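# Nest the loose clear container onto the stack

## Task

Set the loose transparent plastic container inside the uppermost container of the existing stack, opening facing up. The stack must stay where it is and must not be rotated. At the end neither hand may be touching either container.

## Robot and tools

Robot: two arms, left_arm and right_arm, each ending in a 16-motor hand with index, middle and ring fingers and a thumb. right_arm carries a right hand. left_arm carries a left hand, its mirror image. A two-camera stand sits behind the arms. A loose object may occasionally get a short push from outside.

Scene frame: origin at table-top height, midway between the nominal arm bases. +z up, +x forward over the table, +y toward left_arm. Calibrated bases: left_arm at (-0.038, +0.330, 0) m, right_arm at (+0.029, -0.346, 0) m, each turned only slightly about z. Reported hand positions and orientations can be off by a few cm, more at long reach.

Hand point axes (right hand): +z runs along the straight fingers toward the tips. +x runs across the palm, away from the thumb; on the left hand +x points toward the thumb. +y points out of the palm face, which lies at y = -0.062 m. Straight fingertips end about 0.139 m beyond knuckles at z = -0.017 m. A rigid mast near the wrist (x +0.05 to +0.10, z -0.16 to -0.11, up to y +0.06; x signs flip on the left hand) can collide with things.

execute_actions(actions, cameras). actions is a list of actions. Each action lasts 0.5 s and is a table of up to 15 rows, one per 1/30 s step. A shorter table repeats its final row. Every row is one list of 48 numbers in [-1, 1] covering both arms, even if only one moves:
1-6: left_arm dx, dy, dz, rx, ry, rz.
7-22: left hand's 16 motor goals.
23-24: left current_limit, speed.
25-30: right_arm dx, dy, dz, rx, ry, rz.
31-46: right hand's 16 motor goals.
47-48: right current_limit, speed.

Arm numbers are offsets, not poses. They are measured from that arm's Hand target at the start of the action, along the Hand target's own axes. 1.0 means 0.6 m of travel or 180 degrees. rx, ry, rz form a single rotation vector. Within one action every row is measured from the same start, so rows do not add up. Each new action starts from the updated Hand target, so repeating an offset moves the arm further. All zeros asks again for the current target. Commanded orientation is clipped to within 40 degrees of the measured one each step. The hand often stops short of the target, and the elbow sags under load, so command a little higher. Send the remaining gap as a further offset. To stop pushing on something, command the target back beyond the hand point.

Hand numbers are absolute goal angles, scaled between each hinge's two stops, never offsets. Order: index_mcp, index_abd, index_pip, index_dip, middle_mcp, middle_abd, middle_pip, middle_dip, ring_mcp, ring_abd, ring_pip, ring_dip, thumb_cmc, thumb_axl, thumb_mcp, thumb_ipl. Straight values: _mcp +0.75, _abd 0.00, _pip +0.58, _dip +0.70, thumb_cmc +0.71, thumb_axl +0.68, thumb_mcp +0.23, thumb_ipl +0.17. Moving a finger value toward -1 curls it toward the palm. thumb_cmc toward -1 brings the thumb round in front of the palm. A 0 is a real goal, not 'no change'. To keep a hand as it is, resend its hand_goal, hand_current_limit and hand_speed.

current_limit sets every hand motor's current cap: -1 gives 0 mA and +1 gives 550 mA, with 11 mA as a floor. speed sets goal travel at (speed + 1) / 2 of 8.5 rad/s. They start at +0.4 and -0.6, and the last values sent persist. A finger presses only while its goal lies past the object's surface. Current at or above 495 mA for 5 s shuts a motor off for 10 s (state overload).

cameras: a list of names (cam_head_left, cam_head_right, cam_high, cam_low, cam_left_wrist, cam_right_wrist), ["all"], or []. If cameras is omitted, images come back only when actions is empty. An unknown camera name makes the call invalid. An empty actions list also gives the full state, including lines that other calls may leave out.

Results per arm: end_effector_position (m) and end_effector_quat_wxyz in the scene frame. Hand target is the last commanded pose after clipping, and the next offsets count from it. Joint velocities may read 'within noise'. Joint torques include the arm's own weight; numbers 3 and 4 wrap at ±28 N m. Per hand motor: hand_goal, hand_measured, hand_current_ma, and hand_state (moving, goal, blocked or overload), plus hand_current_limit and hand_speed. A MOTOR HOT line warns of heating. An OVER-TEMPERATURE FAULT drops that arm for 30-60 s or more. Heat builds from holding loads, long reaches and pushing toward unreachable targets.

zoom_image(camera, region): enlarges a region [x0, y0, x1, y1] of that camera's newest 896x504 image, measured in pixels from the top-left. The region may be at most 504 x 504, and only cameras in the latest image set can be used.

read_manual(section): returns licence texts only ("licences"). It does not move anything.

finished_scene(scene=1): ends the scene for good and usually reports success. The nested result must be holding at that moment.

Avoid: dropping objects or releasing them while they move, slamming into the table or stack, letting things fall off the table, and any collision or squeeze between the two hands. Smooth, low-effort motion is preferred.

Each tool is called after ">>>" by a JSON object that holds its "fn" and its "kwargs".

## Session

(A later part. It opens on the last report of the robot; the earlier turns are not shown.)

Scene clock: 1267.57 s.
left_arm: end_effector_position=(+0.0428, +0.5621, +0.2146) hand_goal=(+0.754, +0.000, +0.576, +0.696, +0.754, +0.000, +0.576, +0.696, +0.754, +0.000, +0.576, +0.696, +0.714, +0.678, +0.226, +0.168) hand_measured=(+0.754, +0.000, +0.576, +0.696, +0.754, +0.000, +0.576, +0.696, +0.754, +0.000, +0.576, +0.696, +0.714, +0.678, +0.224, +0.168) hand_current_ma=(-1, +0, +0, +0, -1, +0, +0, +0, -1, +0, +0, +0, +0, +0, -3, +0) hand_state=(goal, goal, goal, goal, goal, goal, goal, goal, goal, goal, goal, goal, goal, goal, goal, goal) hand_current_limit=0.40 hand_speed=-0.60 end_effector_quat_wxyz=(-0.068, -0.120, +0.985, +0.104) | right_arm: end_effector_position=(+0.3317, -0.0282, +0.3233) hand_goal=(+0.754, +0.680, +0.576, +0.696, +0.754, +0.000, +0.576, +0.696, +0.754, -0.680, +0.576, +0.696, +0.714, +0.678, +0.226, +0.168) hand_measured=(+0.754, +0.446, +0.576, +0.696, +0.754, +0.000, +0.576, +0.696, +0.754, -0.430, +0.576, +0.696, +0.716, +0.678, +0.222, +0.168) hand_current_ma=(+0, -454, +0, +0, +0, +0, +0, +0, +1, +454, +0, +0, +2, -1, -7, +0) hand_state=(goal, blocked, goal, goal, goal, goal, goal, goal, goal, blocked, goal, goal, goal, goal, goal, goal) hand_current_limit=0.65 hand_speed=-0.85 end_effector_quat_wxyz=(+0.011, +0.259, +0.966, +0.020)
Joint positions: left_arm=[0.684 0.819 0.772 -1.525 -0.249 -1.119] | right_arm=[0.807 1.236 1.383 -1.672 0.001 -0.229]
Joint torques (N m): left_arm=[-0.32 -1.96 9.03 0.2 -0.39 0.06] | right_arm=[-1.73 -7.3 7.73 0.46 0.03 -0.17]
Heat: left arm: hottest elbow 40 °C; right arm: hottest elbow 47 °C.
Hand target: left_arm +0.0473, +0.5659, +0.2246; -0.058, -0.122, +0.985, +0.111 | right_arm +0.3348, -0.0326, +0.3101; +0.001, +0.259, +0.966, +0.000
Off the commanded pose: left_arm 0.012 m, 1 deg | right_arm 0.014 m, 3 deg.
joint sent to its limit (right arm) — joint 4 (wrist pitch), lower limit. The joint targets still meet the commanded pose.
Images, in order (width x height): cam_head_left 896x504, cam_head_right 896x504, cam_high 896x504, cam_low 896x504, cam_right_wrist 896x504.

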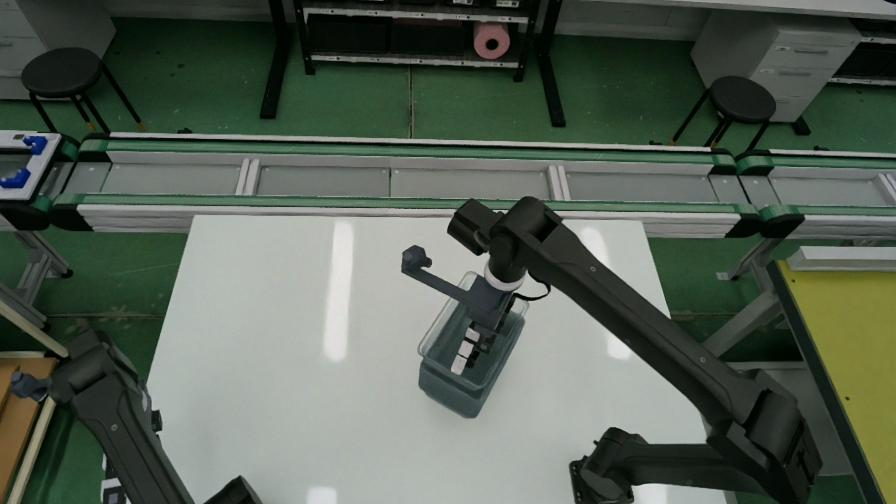

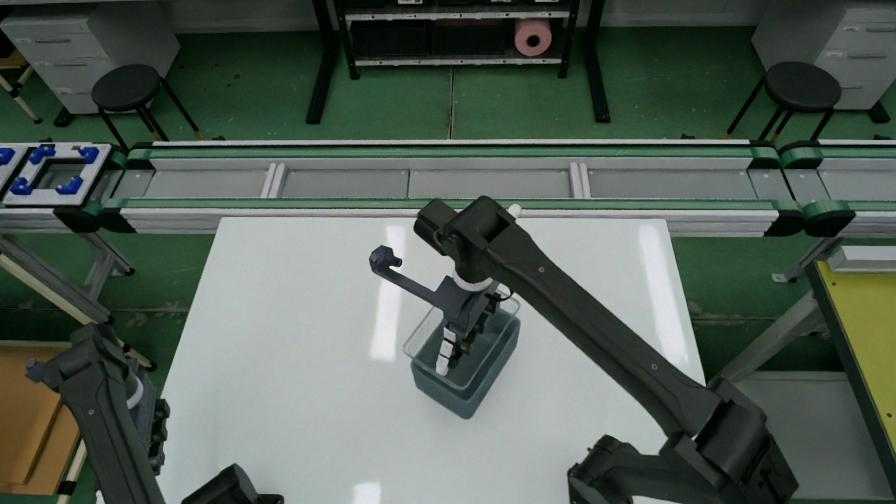

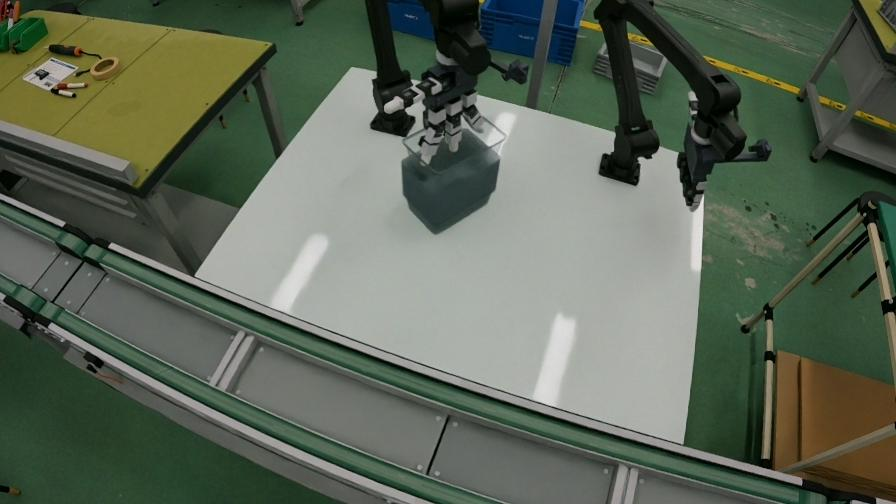

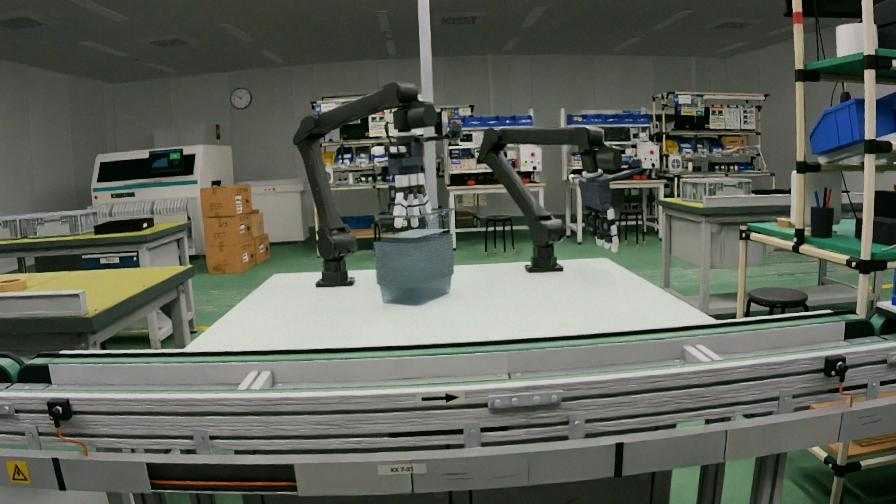

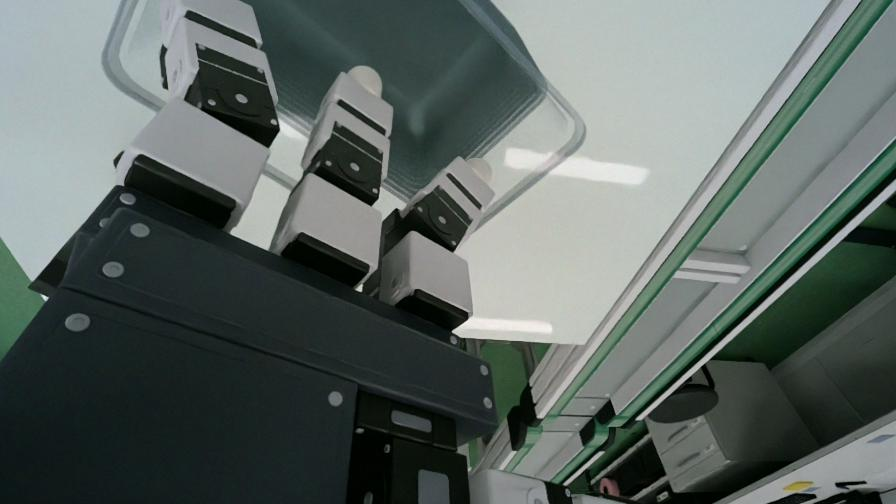

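>>> {"fn": "execute_actions", "kwargs": {"actions": [[[0,0,0,0,0,0,0.754,0,0.576,0.696,0.754,0,0.576,0.696,0.754,0,0.576,0.696,0.714,0.678,0.226,0.168,0.4,-0.6,-0.004,-0.0015,0.02,0,0,0,0.754,0.68,0.576,0.696,0.754,0,0.576,0.696,0.754,-0.68,0.576,0.696,0.714,0.678,0.226,0.168,0.65,-0.85]]], "cameras": ["cam_low", "cam_high", "cam_head_left", "cam_right_wrist"]}}

>>> {"fn": "zoom_image", "kwargs": {"camera": "cam_low", "region": [320, 170, 500, 320]}}

>>> {"fn": "zoom_image", "kwargs": {"camera": "cam_high", "region": [360, 60, 540, 240]}}

>>> {"fn": "zoom_image", "kwargs": {"camera": "cam_head_left", "region": [390, 240, 570, 430]}}

>>> {"fn": "zoom_image", "kwargs": {"camera": "cam_right_wrist", "region": [100, 0, 600, 250]}}

Scene clock: 1295.37 s.
left_arm: end_effector_position=(+0.0428, +0.5621, +0.2146) hand_goal=(+0.754, +0.000, +0.576, +0.696, +0.754, +0.000, +0.576, +0.696, +0.754, +0.000, +0.576, +0.696, +0.714, +0.678, +0.226, +0.168) hand_measured=(+0.754, +0.000, +0.576, +0.696, +0.754, +0.000, +0.576, +0.696, +0.754, +0.000, +0.576, +0.696, +0.714, +0.678, +0.224, +0.168) hand_current_ma=(-1, +0, +0, +0, -1, +0, +0, +0, -1, +0, +0, +0, +0, +0, -3, +0) hand_state=(goal, goal, goal, goal, goal, goal, goal, goal, goal, goal, goal, goal, goal, goal, goal, goal) hand_current_limit=0.40 hand_speed=-0.60 end_effector_quat_wxyz=(-0.068, -0.120, +0.985, +0.104) | right_arm: end_effector_position=(+0.3306, -0.0330, +0.3091) hand_goal=(+0.754, +0.680, +0.576, +0.696, +0.754, +0.000, +0.576, +0.696, +0.754, -0.680, +0.576, +0.696, +0.714, +0.678, +0.226, +0.168) hand_measured=(+0.754, +0.446, +0.576, +0.696, +0.754, +0.000, +0.576, +0.696, +0.754, -0.430, +0.576, +0.696, +0.716, +0.678, +0.222, +0.168) hand_current_ma=(+0, -454, +0, +0, +0, +0, +0, +0, +1, +454, +0, +0, +2, -1, -7, +0) hand_state=(goal, blocked, goal, goal, goal, goal, goal, goal, goal, blocked, goal, goal, goal, goal, goal, goal) hand_current_limit=0.65 hand_speed=-0.85 end_effector_quat_wxyz=(+0.004, +0.259, +0.966, +0.007)
Joint positions: left_arm=[0.684 0.819 0.772 -1.525 -0.249 -1.119] | right_arm=[0.8 1.241 1.358 -1.672 0.001 -0.237]
Joint torques (N m): left_arm=[-0.44 -2.08 9.03 0.24 -0.39 0.06] | right_arm=[-1.73 -7.59 7.73 1.02 0.05 -0.14]
Heat: left arm: hottest elbow 40 °C; right arm: hottest elbow 45 °C.
Hand target: left_arm +0.0473, +0.5659, +0.2246; -0.058, -0.122, +0.985, +0.111 | right_arm +0.3365, -0.0346, +0.2981; +0.001, +0.259, +0.966, +0.000
Off the commanded pose: left_arm 0.012 m, 1 deg | right_arm 0.013 m, 1 deg.
Images, in order (width x height): cam_head_left 896x504, cam_high 896x504, cam_low 896x504, cam_right_wrist 896x504.

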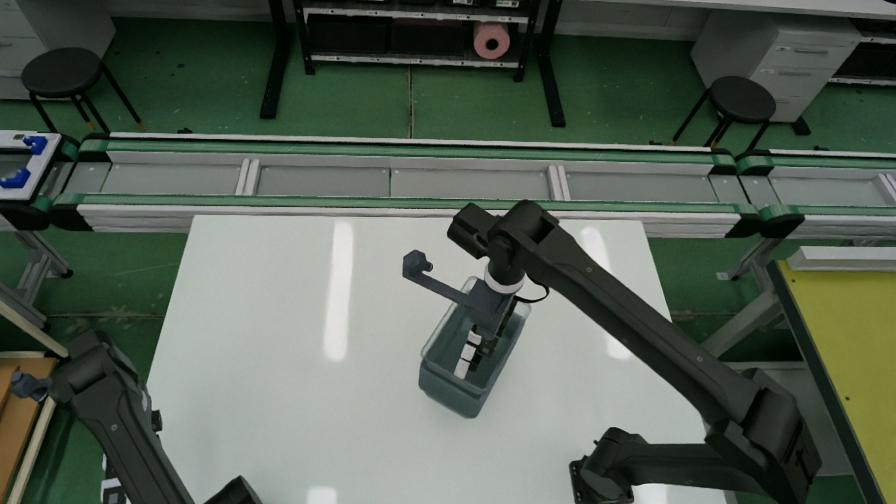

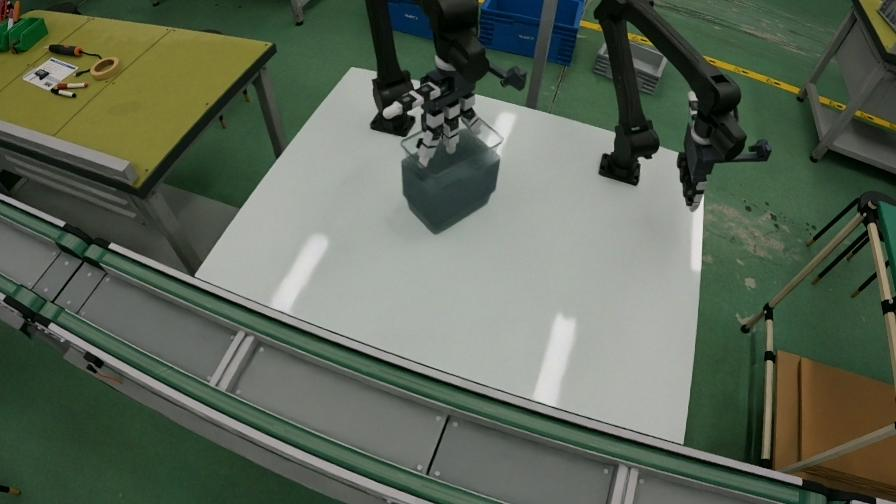

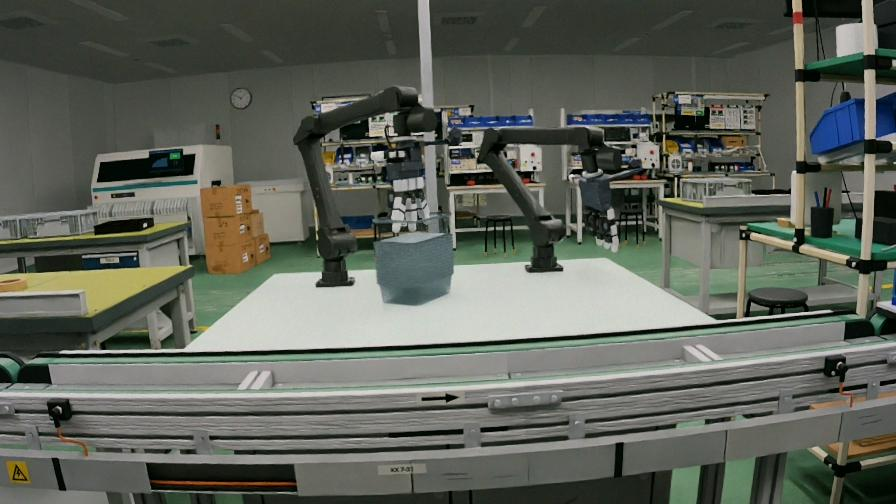

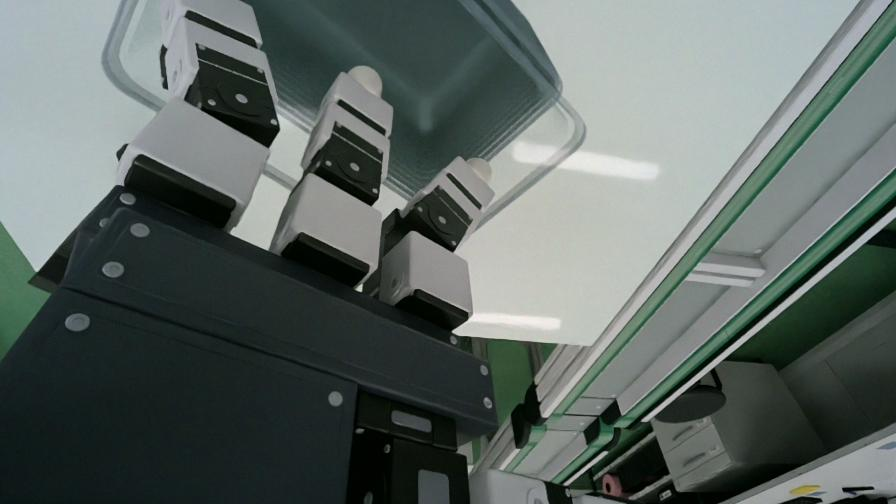

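Scaled by 2.800.

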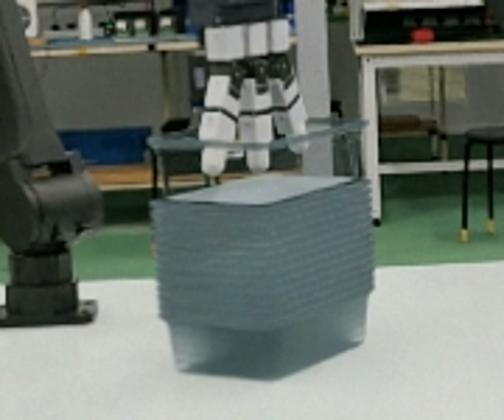

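Scaled by 2.800.

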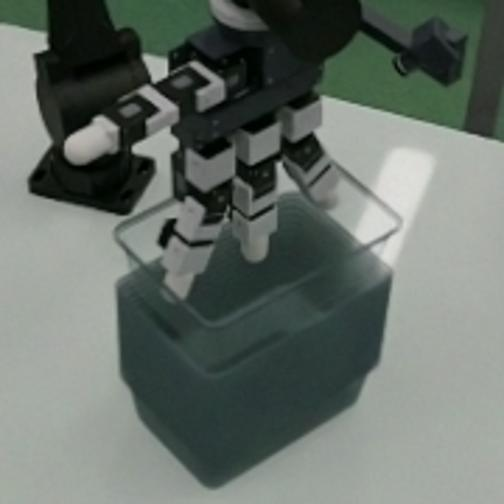

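Scaled by 2.653.

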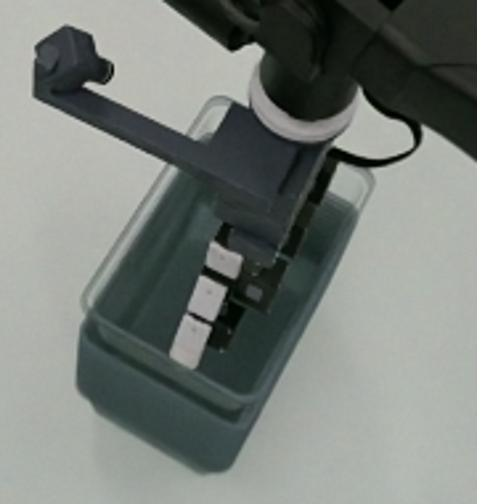

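Scaled by 1.008.

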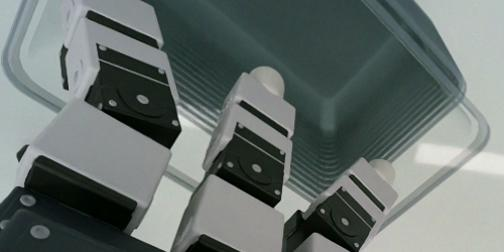

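>>> {"fn": "execute_actions", "kwargs": {"actions": [[[0,0,0,0,0,0,0.754,0,0.576,0.696,0.754,0,0.576,0.696,0.754,0,0.576,0.696,0.714,0.678,0.226,0.168,0.4,-0.6,-0.003,0.001,0.02,0,0,0,0.754,0.68,0.576,0.696,0.754,0,0.576,0.696,0.754,-0.68,0.576,0.696,0.714,0.678,0.226,0.168,0.65,-0.85]]], "cameras": ["cam_low", "cam_high", "cam_head_left", "cam_right_wrist"]}}

>>> {"fn": "zoom_image", "kwargs": {"camera": "cam_low", "region": [320, 170, 500, 320]}}

>>> {"fn": "zoom_image", "kwargs": {"camera": "cam_high", "region": [360, 60, 540, 240]}}

>>> {"fn": "zoom_image", "kwargs": {"camera": "cam_head_left", "region": [390, 240, 570, 430]}}

>>> {"fn": "zoom_image", "kwargs": {"camera": "cam_right_wrist", "region": [100, 0, 600, 250]}}

Scene clock: 1322.40 s.
left_arm: end_effector_position=(+0.0428, +0.5621, +0.2146) hand_goal=(+0.754, +0.000, +0.576, +0.696, +0.754, +0.000, +0.576, +0.696, +0.754, +0.000, +0.576, +0.696, +0.714, +0.678, +0.226, +0.168) hand_measured=(+0.754, +0.000, +0.576, +0.696, +0.754, +0.000, +0.576, +0.696, +0.754, +0.000, +0.576, +0.696, +0.714, +0.678, +0.224, +0.168) hand_current_ma=(-1, +0, +0, +0, -1, +0, +0, +0, -1, +0, +0, +0, +0, +0, -3, +0) hand_state=(goal, goal, goal, goal, goal, goal, goal, goal, goal, goal, goal, goal, goal, goal, goal, goal) hand_current_limit=0.40 hand_speed=-0.60 end_effector_quat_wxyz=(-0.068, -0.120, +0.985, +0.104) | right_arm: end_effector_position=(+0.3324, -0.0332, +0.2968) hand_goal=(+0.754, +0.680, +0.576, +0.696, +0.754, +0.000, +0.576, +0.696, +0.754, -0.680, +0.576, +0.696, +0.714, +0.678, +0.226, +0.168) hand_measured=(+0.754, +0.446, +0.576, +0.696, +0.754, +0.000, +0.576, +0.696, +0.754, -0.430, +0.576, +0.696, +0.716, +0.678, +0.222, +0.168) hand_current_ma=(+0, -454, +0, +0, +0, +0, +0, +0, +1, +454, +0, +0, +2, -1, -7, +0) hand_state=(goal, blocked, goal, goal, goal, goal, goal, goal, goal, blocked, goal, goal, goal, goal, goal, goal) hand_current_limit=0.65 hand_speed=-0.85 end_effector_quat_wxyz=(+0.004, +0.259, +0.966, +0.006)
Joint positions: left_arm=[0.684 0.819 0.772 -1.525 -0.249 -1.119] | right_arm=[0.796 1.242 1.326 -1.641 0.001 -0.241]
Joint torques (N m): left_arm=[-0.38 -1.96 9.02 0.24 -0.4 0.06] | right_arm=[-1.9 -7.59 7.82 1.06 0.05 -0.14]
Heat: left arm: hottest elbow 40 °C; right arm: hottest elbow 44 °C.
Hand target: left_arm +0.0473, +0.5659, +0.2246; -0.058, -0.122, +0.985, +0.111 | right_arm +0.3383, -0.0350, +0.2861; +0.001, +0.259, +0.966, +0.000
Off the commanded pose: left_arm 0.012 m, 1 deg | right_arm 0.012 m, 1 deg.
Images, in order (width x height): cam_head_left 896x504, cam_high 896x504, cam_low 896x504, cam_right_wrist 896x504.

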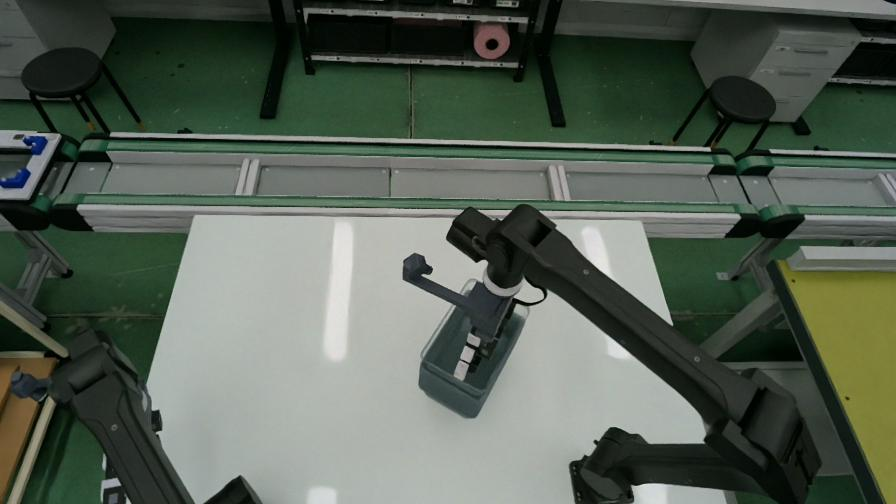

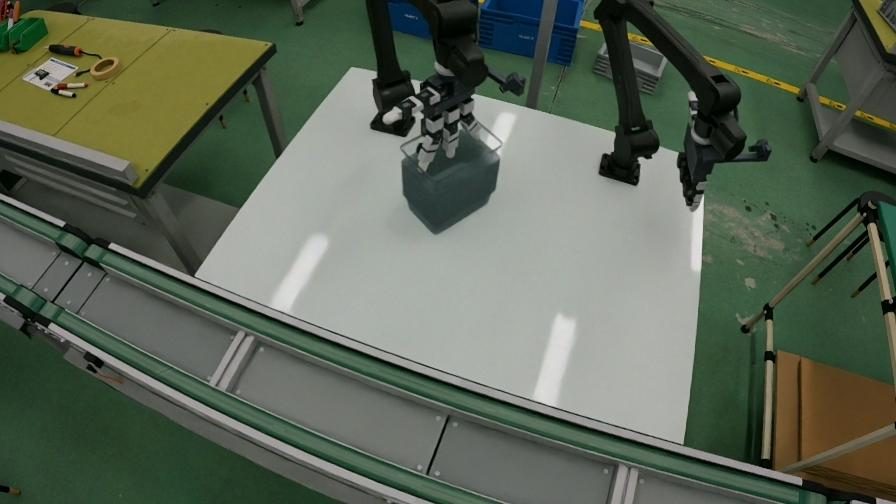

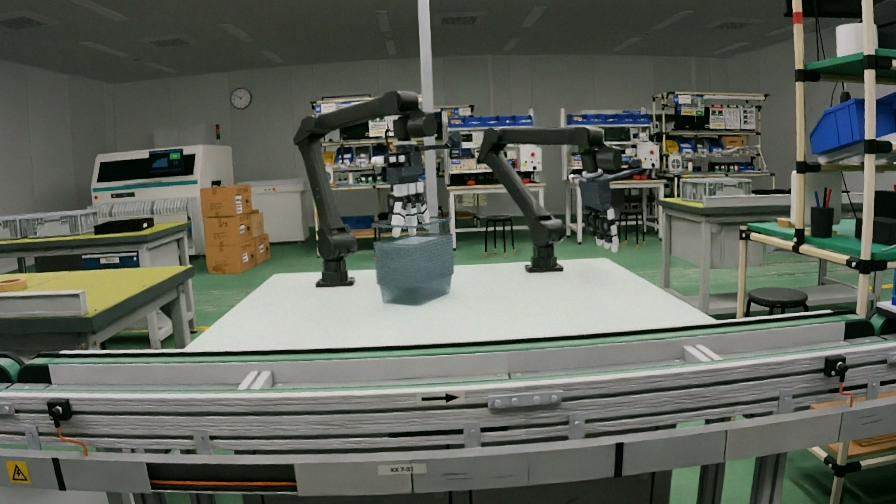

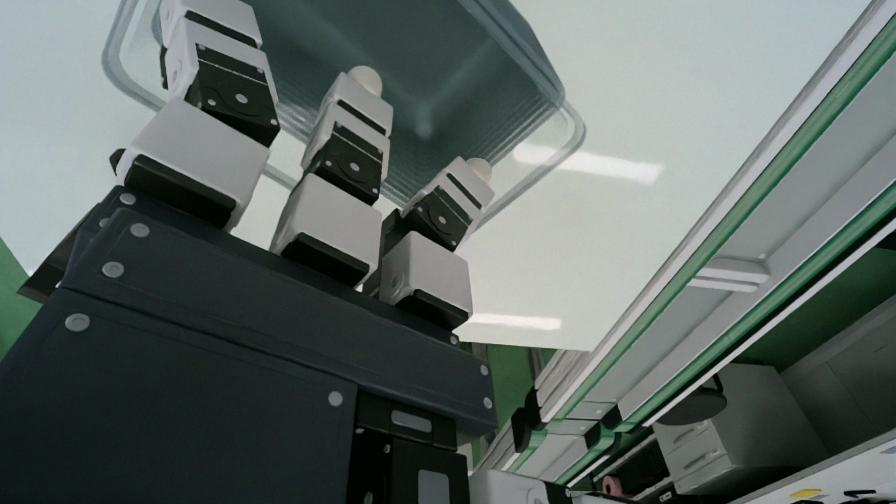

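Scaled by 2.800.

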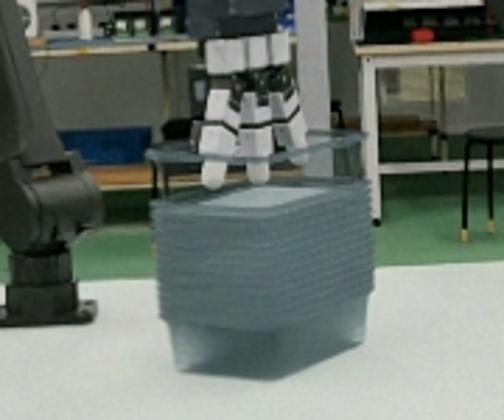

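Scaled by 2.800.

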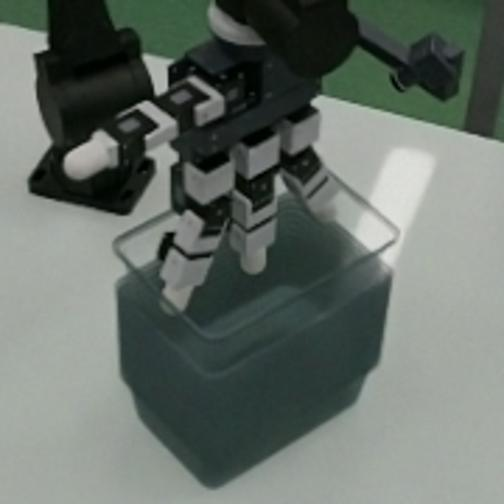

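Scaled by 2.653.

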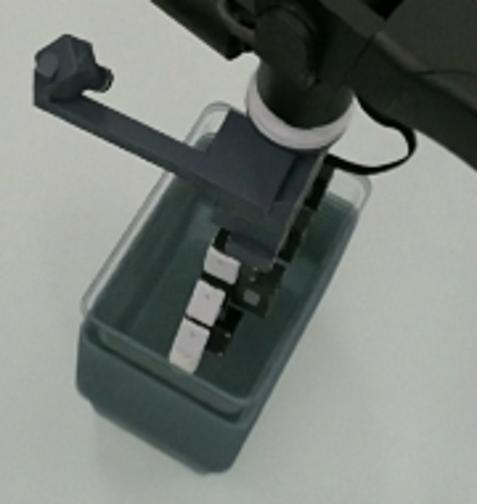

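Scaled by 1.008.

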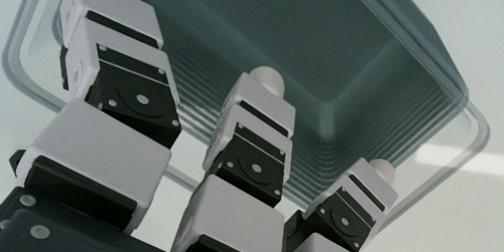

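>>> {"fn": "execute_actions", "kwargs": {"actions": [[[0,0,0,0,0,0,0.754,0,0.576,0.696,0.754,0,0.576,0.696,0.754,0,0.576,0.696,0.714,0.678,0.226,0.168,0.4,-0.6,0,0,0.02,0,0,0,0.754,0.68,0.576,0.696,0.754,0,0.576,0.696,0.754,-0.68,0.576,0.696,0.714,0.678,0.226,0.168,0.65,-0.85]]], "cameras": ["cam_low", "cam_high", "cam_head_left", "cam_right_wrist"]}}

>>> {"fn": "zoom_image", "kwargs": {"camera": "cam_low", "region": [320, 170, 500, 320]}}

>>> {"fn": "zoom_image", "kwargs": {"camera": "cam_high", "region": [360, 60, 540, 240]}}

>>> {"fn": "zoom_image", "kwargs": {"camera": "cam_right_wrist", "region": [100, 0, 600, 250]}}

Scene clock: 1343.77 s.
left_arm: end_effector_position=(+0.0428, +0.5621, +0.2146) hand_goal=(+0.754, +0.000, +0.576, +0.696, +0.754, +0.000, +0.576, +0.696, +0.754, +0.000, +0.576, +0.696, +0.714, +0.678, +0.226, +0.168) hand_measured=(+0.754, +0.000, +0.576, +0.696, +0.754, +0.000, +0.576, +0.696, +0.754, +0.000, +0.576, +0.696, +0.714, +0.678, +0.224, +0.168) hand_current_ma=(-1, +0, +0, +0, -1, +0, +0, +0, -1, +0, +0, +0, +0, +0, -3, +0) hand_state=(goal, goal, goal, goal, goal, goal, goal, goal, goal, goal, goal, goal, goal, goal, goal, goal) hand_current_limit=0.40 hand_speed=-0.60 end_effector_quat_wxyz=(-0.068, -0.120, +0.985, +0.104) | right_arm: end_effector_position=(+0.3327, -0.0328, +0.2841) hand_goal=(+0.754, +0.680, +0.576, +0.696, +0.754, +0.000, +0.576, +0.696, +0.754, -0.680, +0.576, +0.696, +0.714, +0.678, +0.226, +0.168) hand_measured=(+0.754, +0.446, +0.576, +0.696, +0.754, +0.000, +0.576, +0.696, +0.754, -0.430, +0.576, +0.696, +0.716, +0.678, +0.222, +0.168) hand_current_ma=(+0, -454, +0, +0, +0, +0, +0, +0, +1, +454, +0, +0, +2, -1, -7, +0) hand_state=(goal, blocked, goal, goal, goal, goal, goal, goal, goal, blocked, goal, goal, goal, goal, goal, goal) hand_current_limit=0.65 hand_speed=-0.85 end_effector_quat_wxyz=(+0.003, +0.259, +0.966, +0.005)
Joint positions: left_arm=[0.684 0.819 0.772 -1.525 -0.249 -1.119] | right_arm=[0.796 1.242 1.293 -1.61 0.001 -0.242]
Joint torques (N m): left_arm=[-0.32 -2.14 9.05 0.23 -0.39 0.06] | right_arm=[-1.79 -7.59 7.83 1.05 0.05 -0.15]
Heat: left arm: hottest elbow 40 °C; right arm: hottest elbow 43 °C.
Hand target: left_arm +0.0473, +0.5659, +0.2246; -0.058, -0.122, +0.985, +0.111 | right_arm +0.3383, -0.0350, +0.2740; +0.001, +0.259, +0.966, +0.000
Off the commanded pose: left_arm 0.012 m, 1 deg | right_arm 0.012 m, 1 deg.
Images, in order (width x height): cam_head_left 896x504, cam_high 896x504, cam_low 896x504, cam_right_wrist 896x504.

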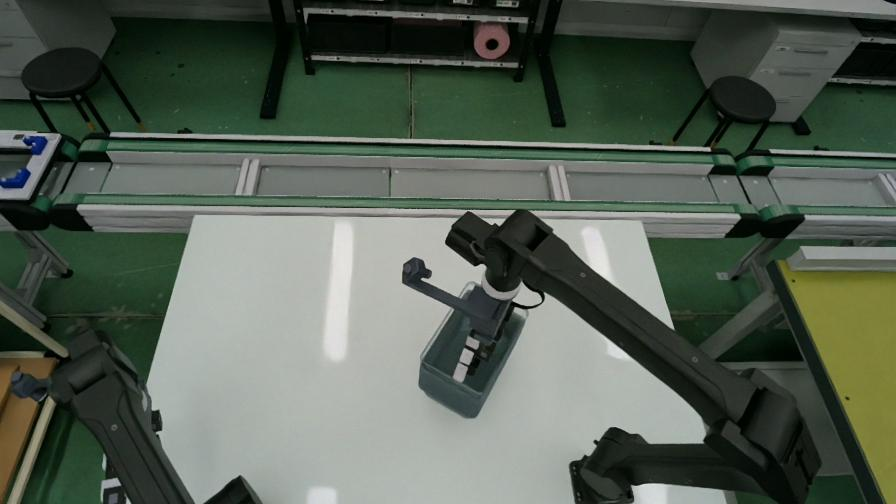

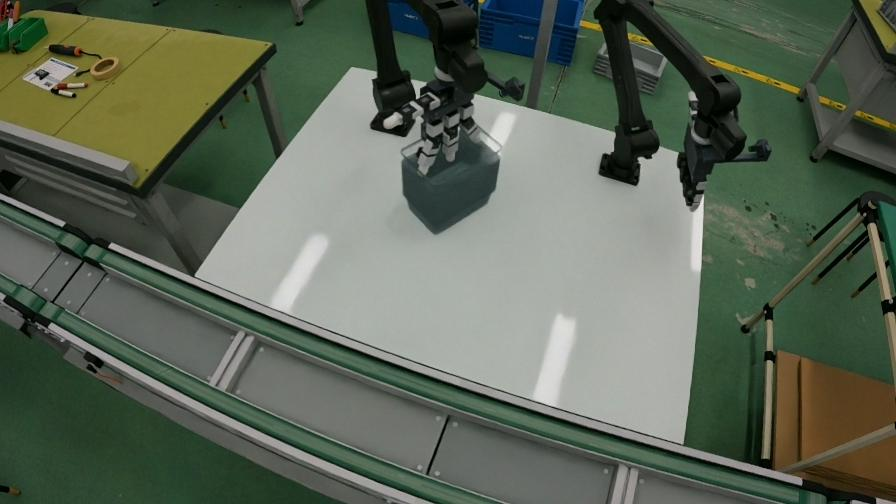

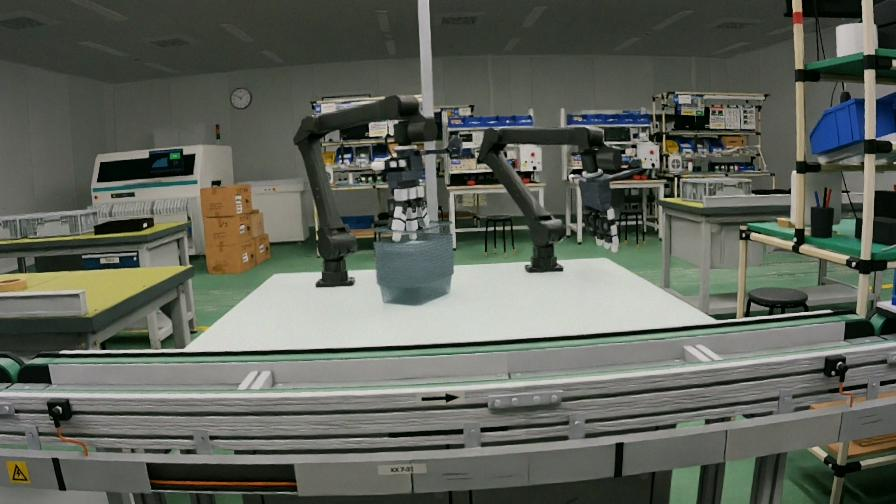

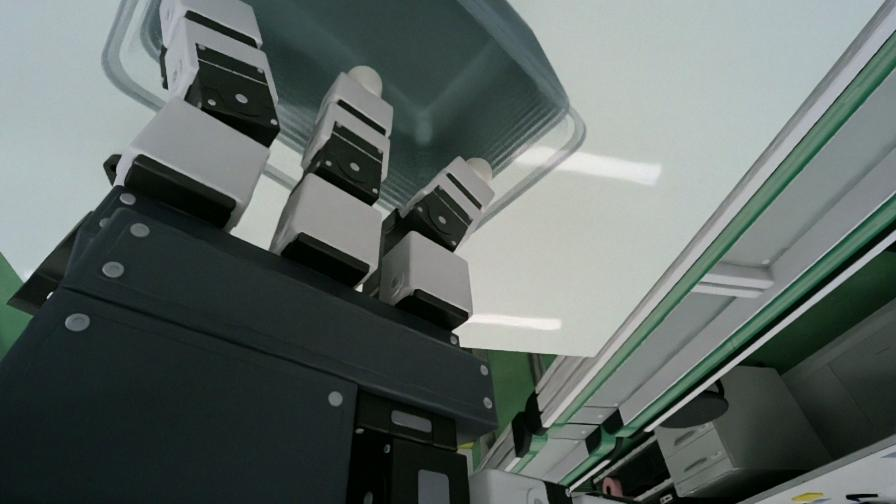

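Scaled by 2.800.

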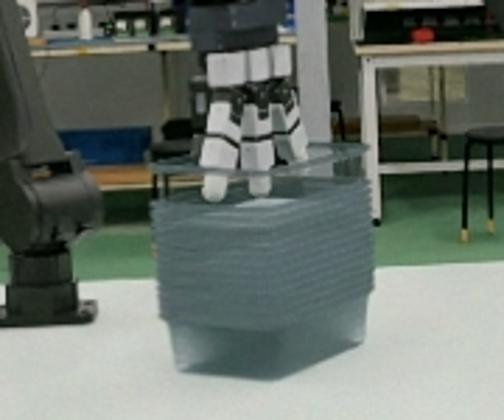

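Scaled by 2.800.

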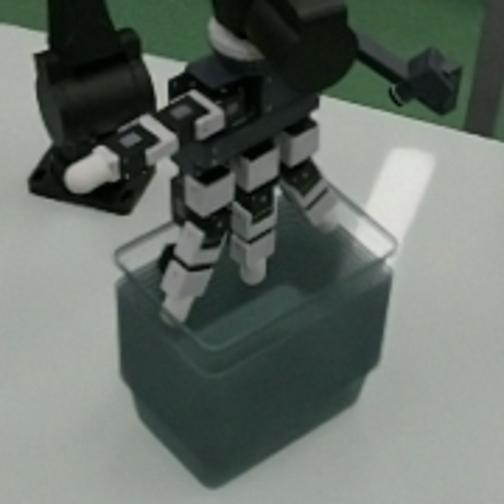

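Scaled by 1.008.

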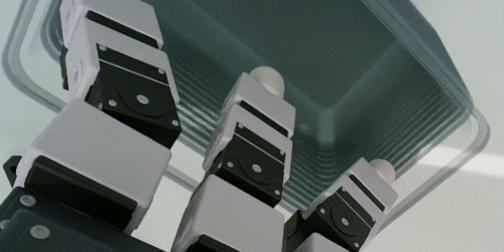

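>>> {"fn": "execute_actions", "kwargs": {"actions": [[[0,0,0,0,0,0,0.754,0,0.576,0.696,0.754,0,0.576,0.696,0.754,0,0.576,0.696,0.714,0.678,0.226,0.168,0.4,-0.6,0,0,0.02,0,0,0,0.754,0.68,0.576,0.696,0.754,0,0.576,0.696,0.754,-0.68,0.576,0.696,0.714,0.678,0.226,0.168,0.65,-0.85]]], "cameras": ["cam_low", "cam_high", "cam_head_left", "cam_right_wrist"]}}

>>> {"fn": "zoom_image", "kwargs": {"camera": "cam_low", "region": [320, 170, 500, 320]}}

>>> {"fn": "zoom_image", "kwargs": {"camera": "cam_high", "region": [360, 60, 540, 240]}}

>>> {"fn": "zoom_image", "kwargs": {"camera": "cam_right_wrist", "region": [100, 0, 600, 250]}}

Scene clock: 1357.53 s.
left_arm: end_effector_position=(+0.0428, +0.5621, +0.2146) hand_goal=(+0.754, +0.000, +0.576, +0.696, +0.754, +0.000, +0.576, +0.696, +0.754, +0.000, +0.576, +0.696, +0.714, +0.678, +0.226, +0.168) hand_measured=(+0.754, +0.000, +0.576, +0.696, +0.754, +0.000, +0.576, +0.696, +0.754, +0.000, +0.576, +0.696, +0.714, +0.678, +0.224, +0.168) hand_current_ma=(-1, +0, +0, +0, -1, +0, +0, +0, -1, +0, +0, +0, +0, +0, -3, +0) hand_state=(goal, goal, goal, goal, goal, goal, goal, goal, goal, goal, goal, goal, goal, goal, goal, goal) hand_current_limit=0.40 hand_speed=-0.60 end_effector_quat_wxyz=(-0.068, -0.120, +0.985, +0.104) | right_arm: end_effector_position=(+0.3329, -0.0326, +0.2720) hand_goal=(+0.754, +0.680, +0.576, +0.696, +0.754, +0.000, +0.576, +0.696, +0.754, -0.680, +0.576, +0.696, +0.714, +0.678, +0.226, +0.168) hand_measured=(+0.754, +0.446, +0.576, +0.696, +0.754, +0.000, +0.576, +0.696, +0.754, -0.430, +0.576, +0.696, +0.716, +0.678, +0.222, +0.168) hand_current_ma=(+0, -454, +0, +0, +0, +0, +0, +0, +1, +454, +0, +0, +2, -1, -7, +0) hand_state=(goal, blocked, goal, goal, goal, goal, goal, goal, goal, blocked, goal, goal, goal, goal, goal, goal) hand_current_limit=0.65 hand_speed=-0.85 end_effector_quat_wxyz=(+0.003, +0.259, +0.966, +0.005)
Joint positions: left_arm=[0.684 0.819 0.772 -1.525 -0.249 -1.119] | right_arm=[0.796 1.242 1.262 -1.579 0.001 -0.242]
Joint torques (N m): left_arm=[-0.26 -2.02 9.05 0.23 -0.4 0.06] | right_arm=[-1.79 -7.59 7.83 1.06 0.06 -0.15]
Heat: left arm: hottest elbow 40 °C; right arm: hottest elbow 43 °C.
Hand target: left_arm +0.0473, +0.5659, +0.2246; -0.058, -0.122, +0.985, +0.111 | right_arm +0.3383, -0.0350, +0.2620; +0.001, +0.259, +0.966, -0.001
Off the commanded pose: left_arm 0.012 m, 1 deg | right_arm 0.012 m, 1 deg.
Images, in order (width x height): cam_head_left 896x504, cam_high 896x504, cam_low 896x504, cam_right_wrist 896x504.

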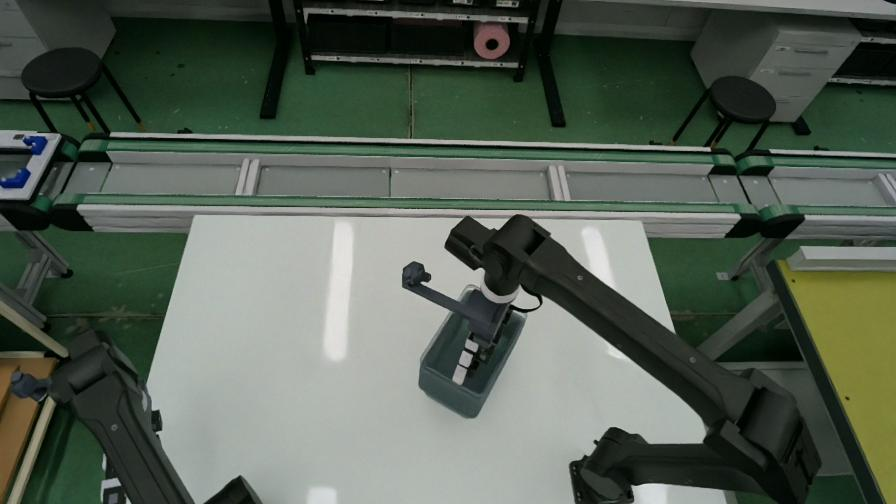

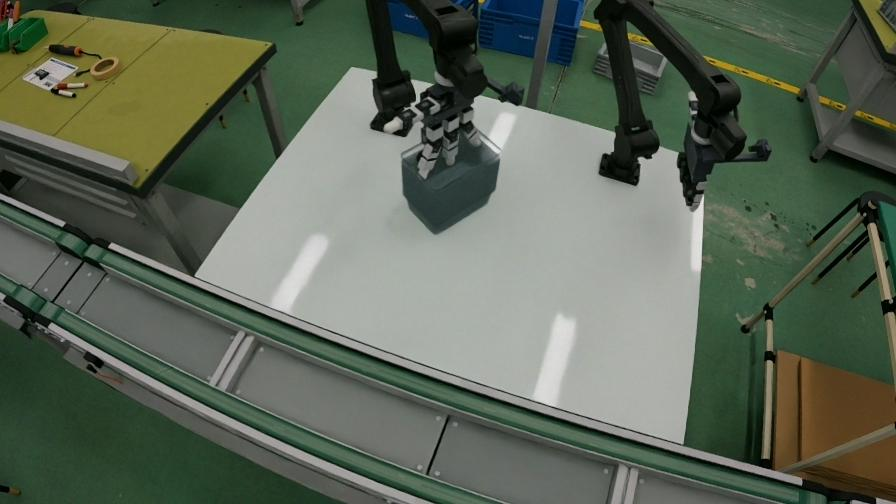

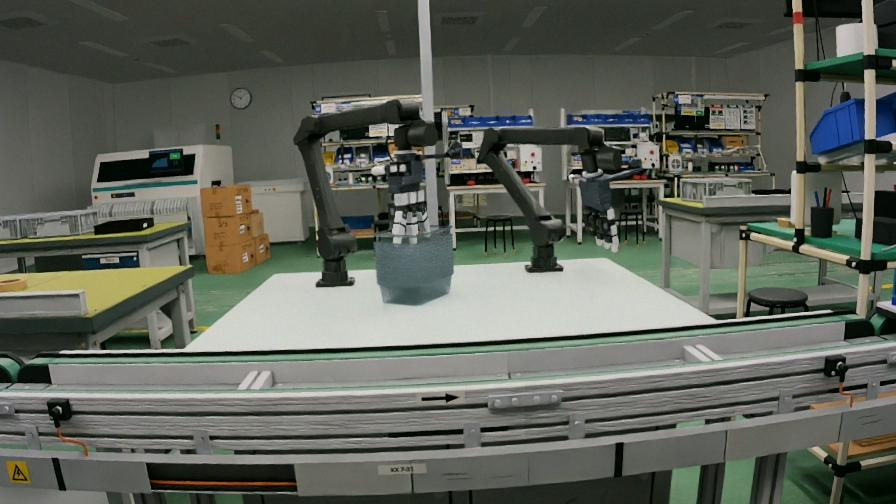

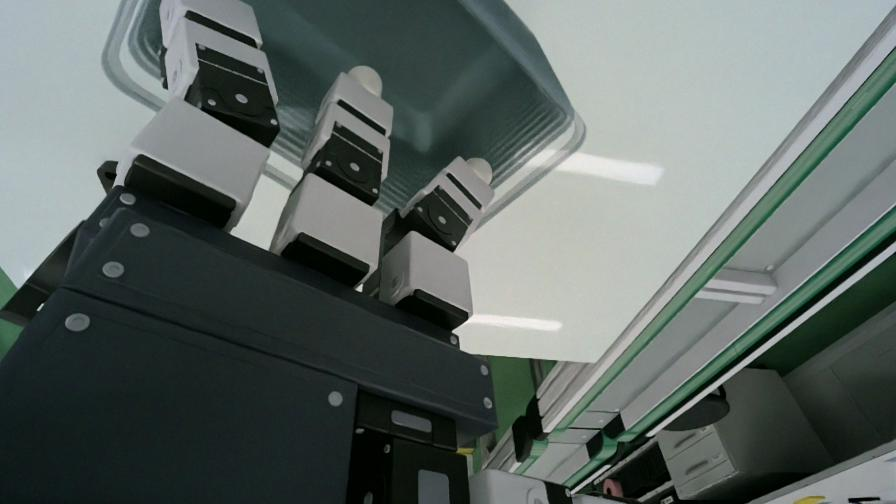

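Scaled by 2.800.

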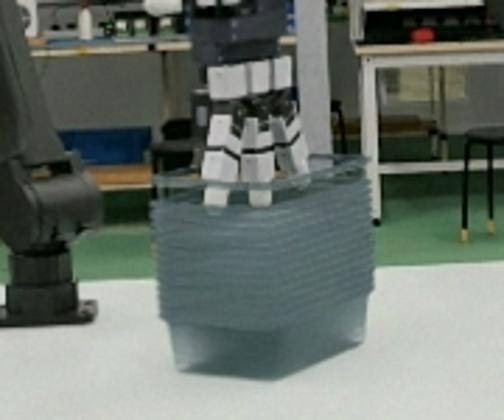

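Scaled by 2.800.

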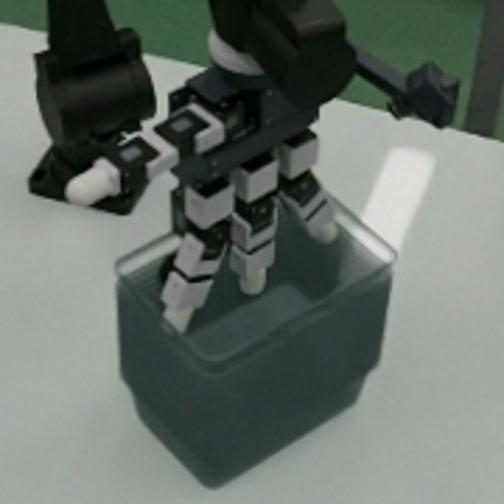

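Scaled by 1.008.

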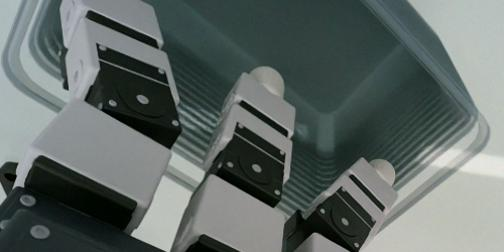

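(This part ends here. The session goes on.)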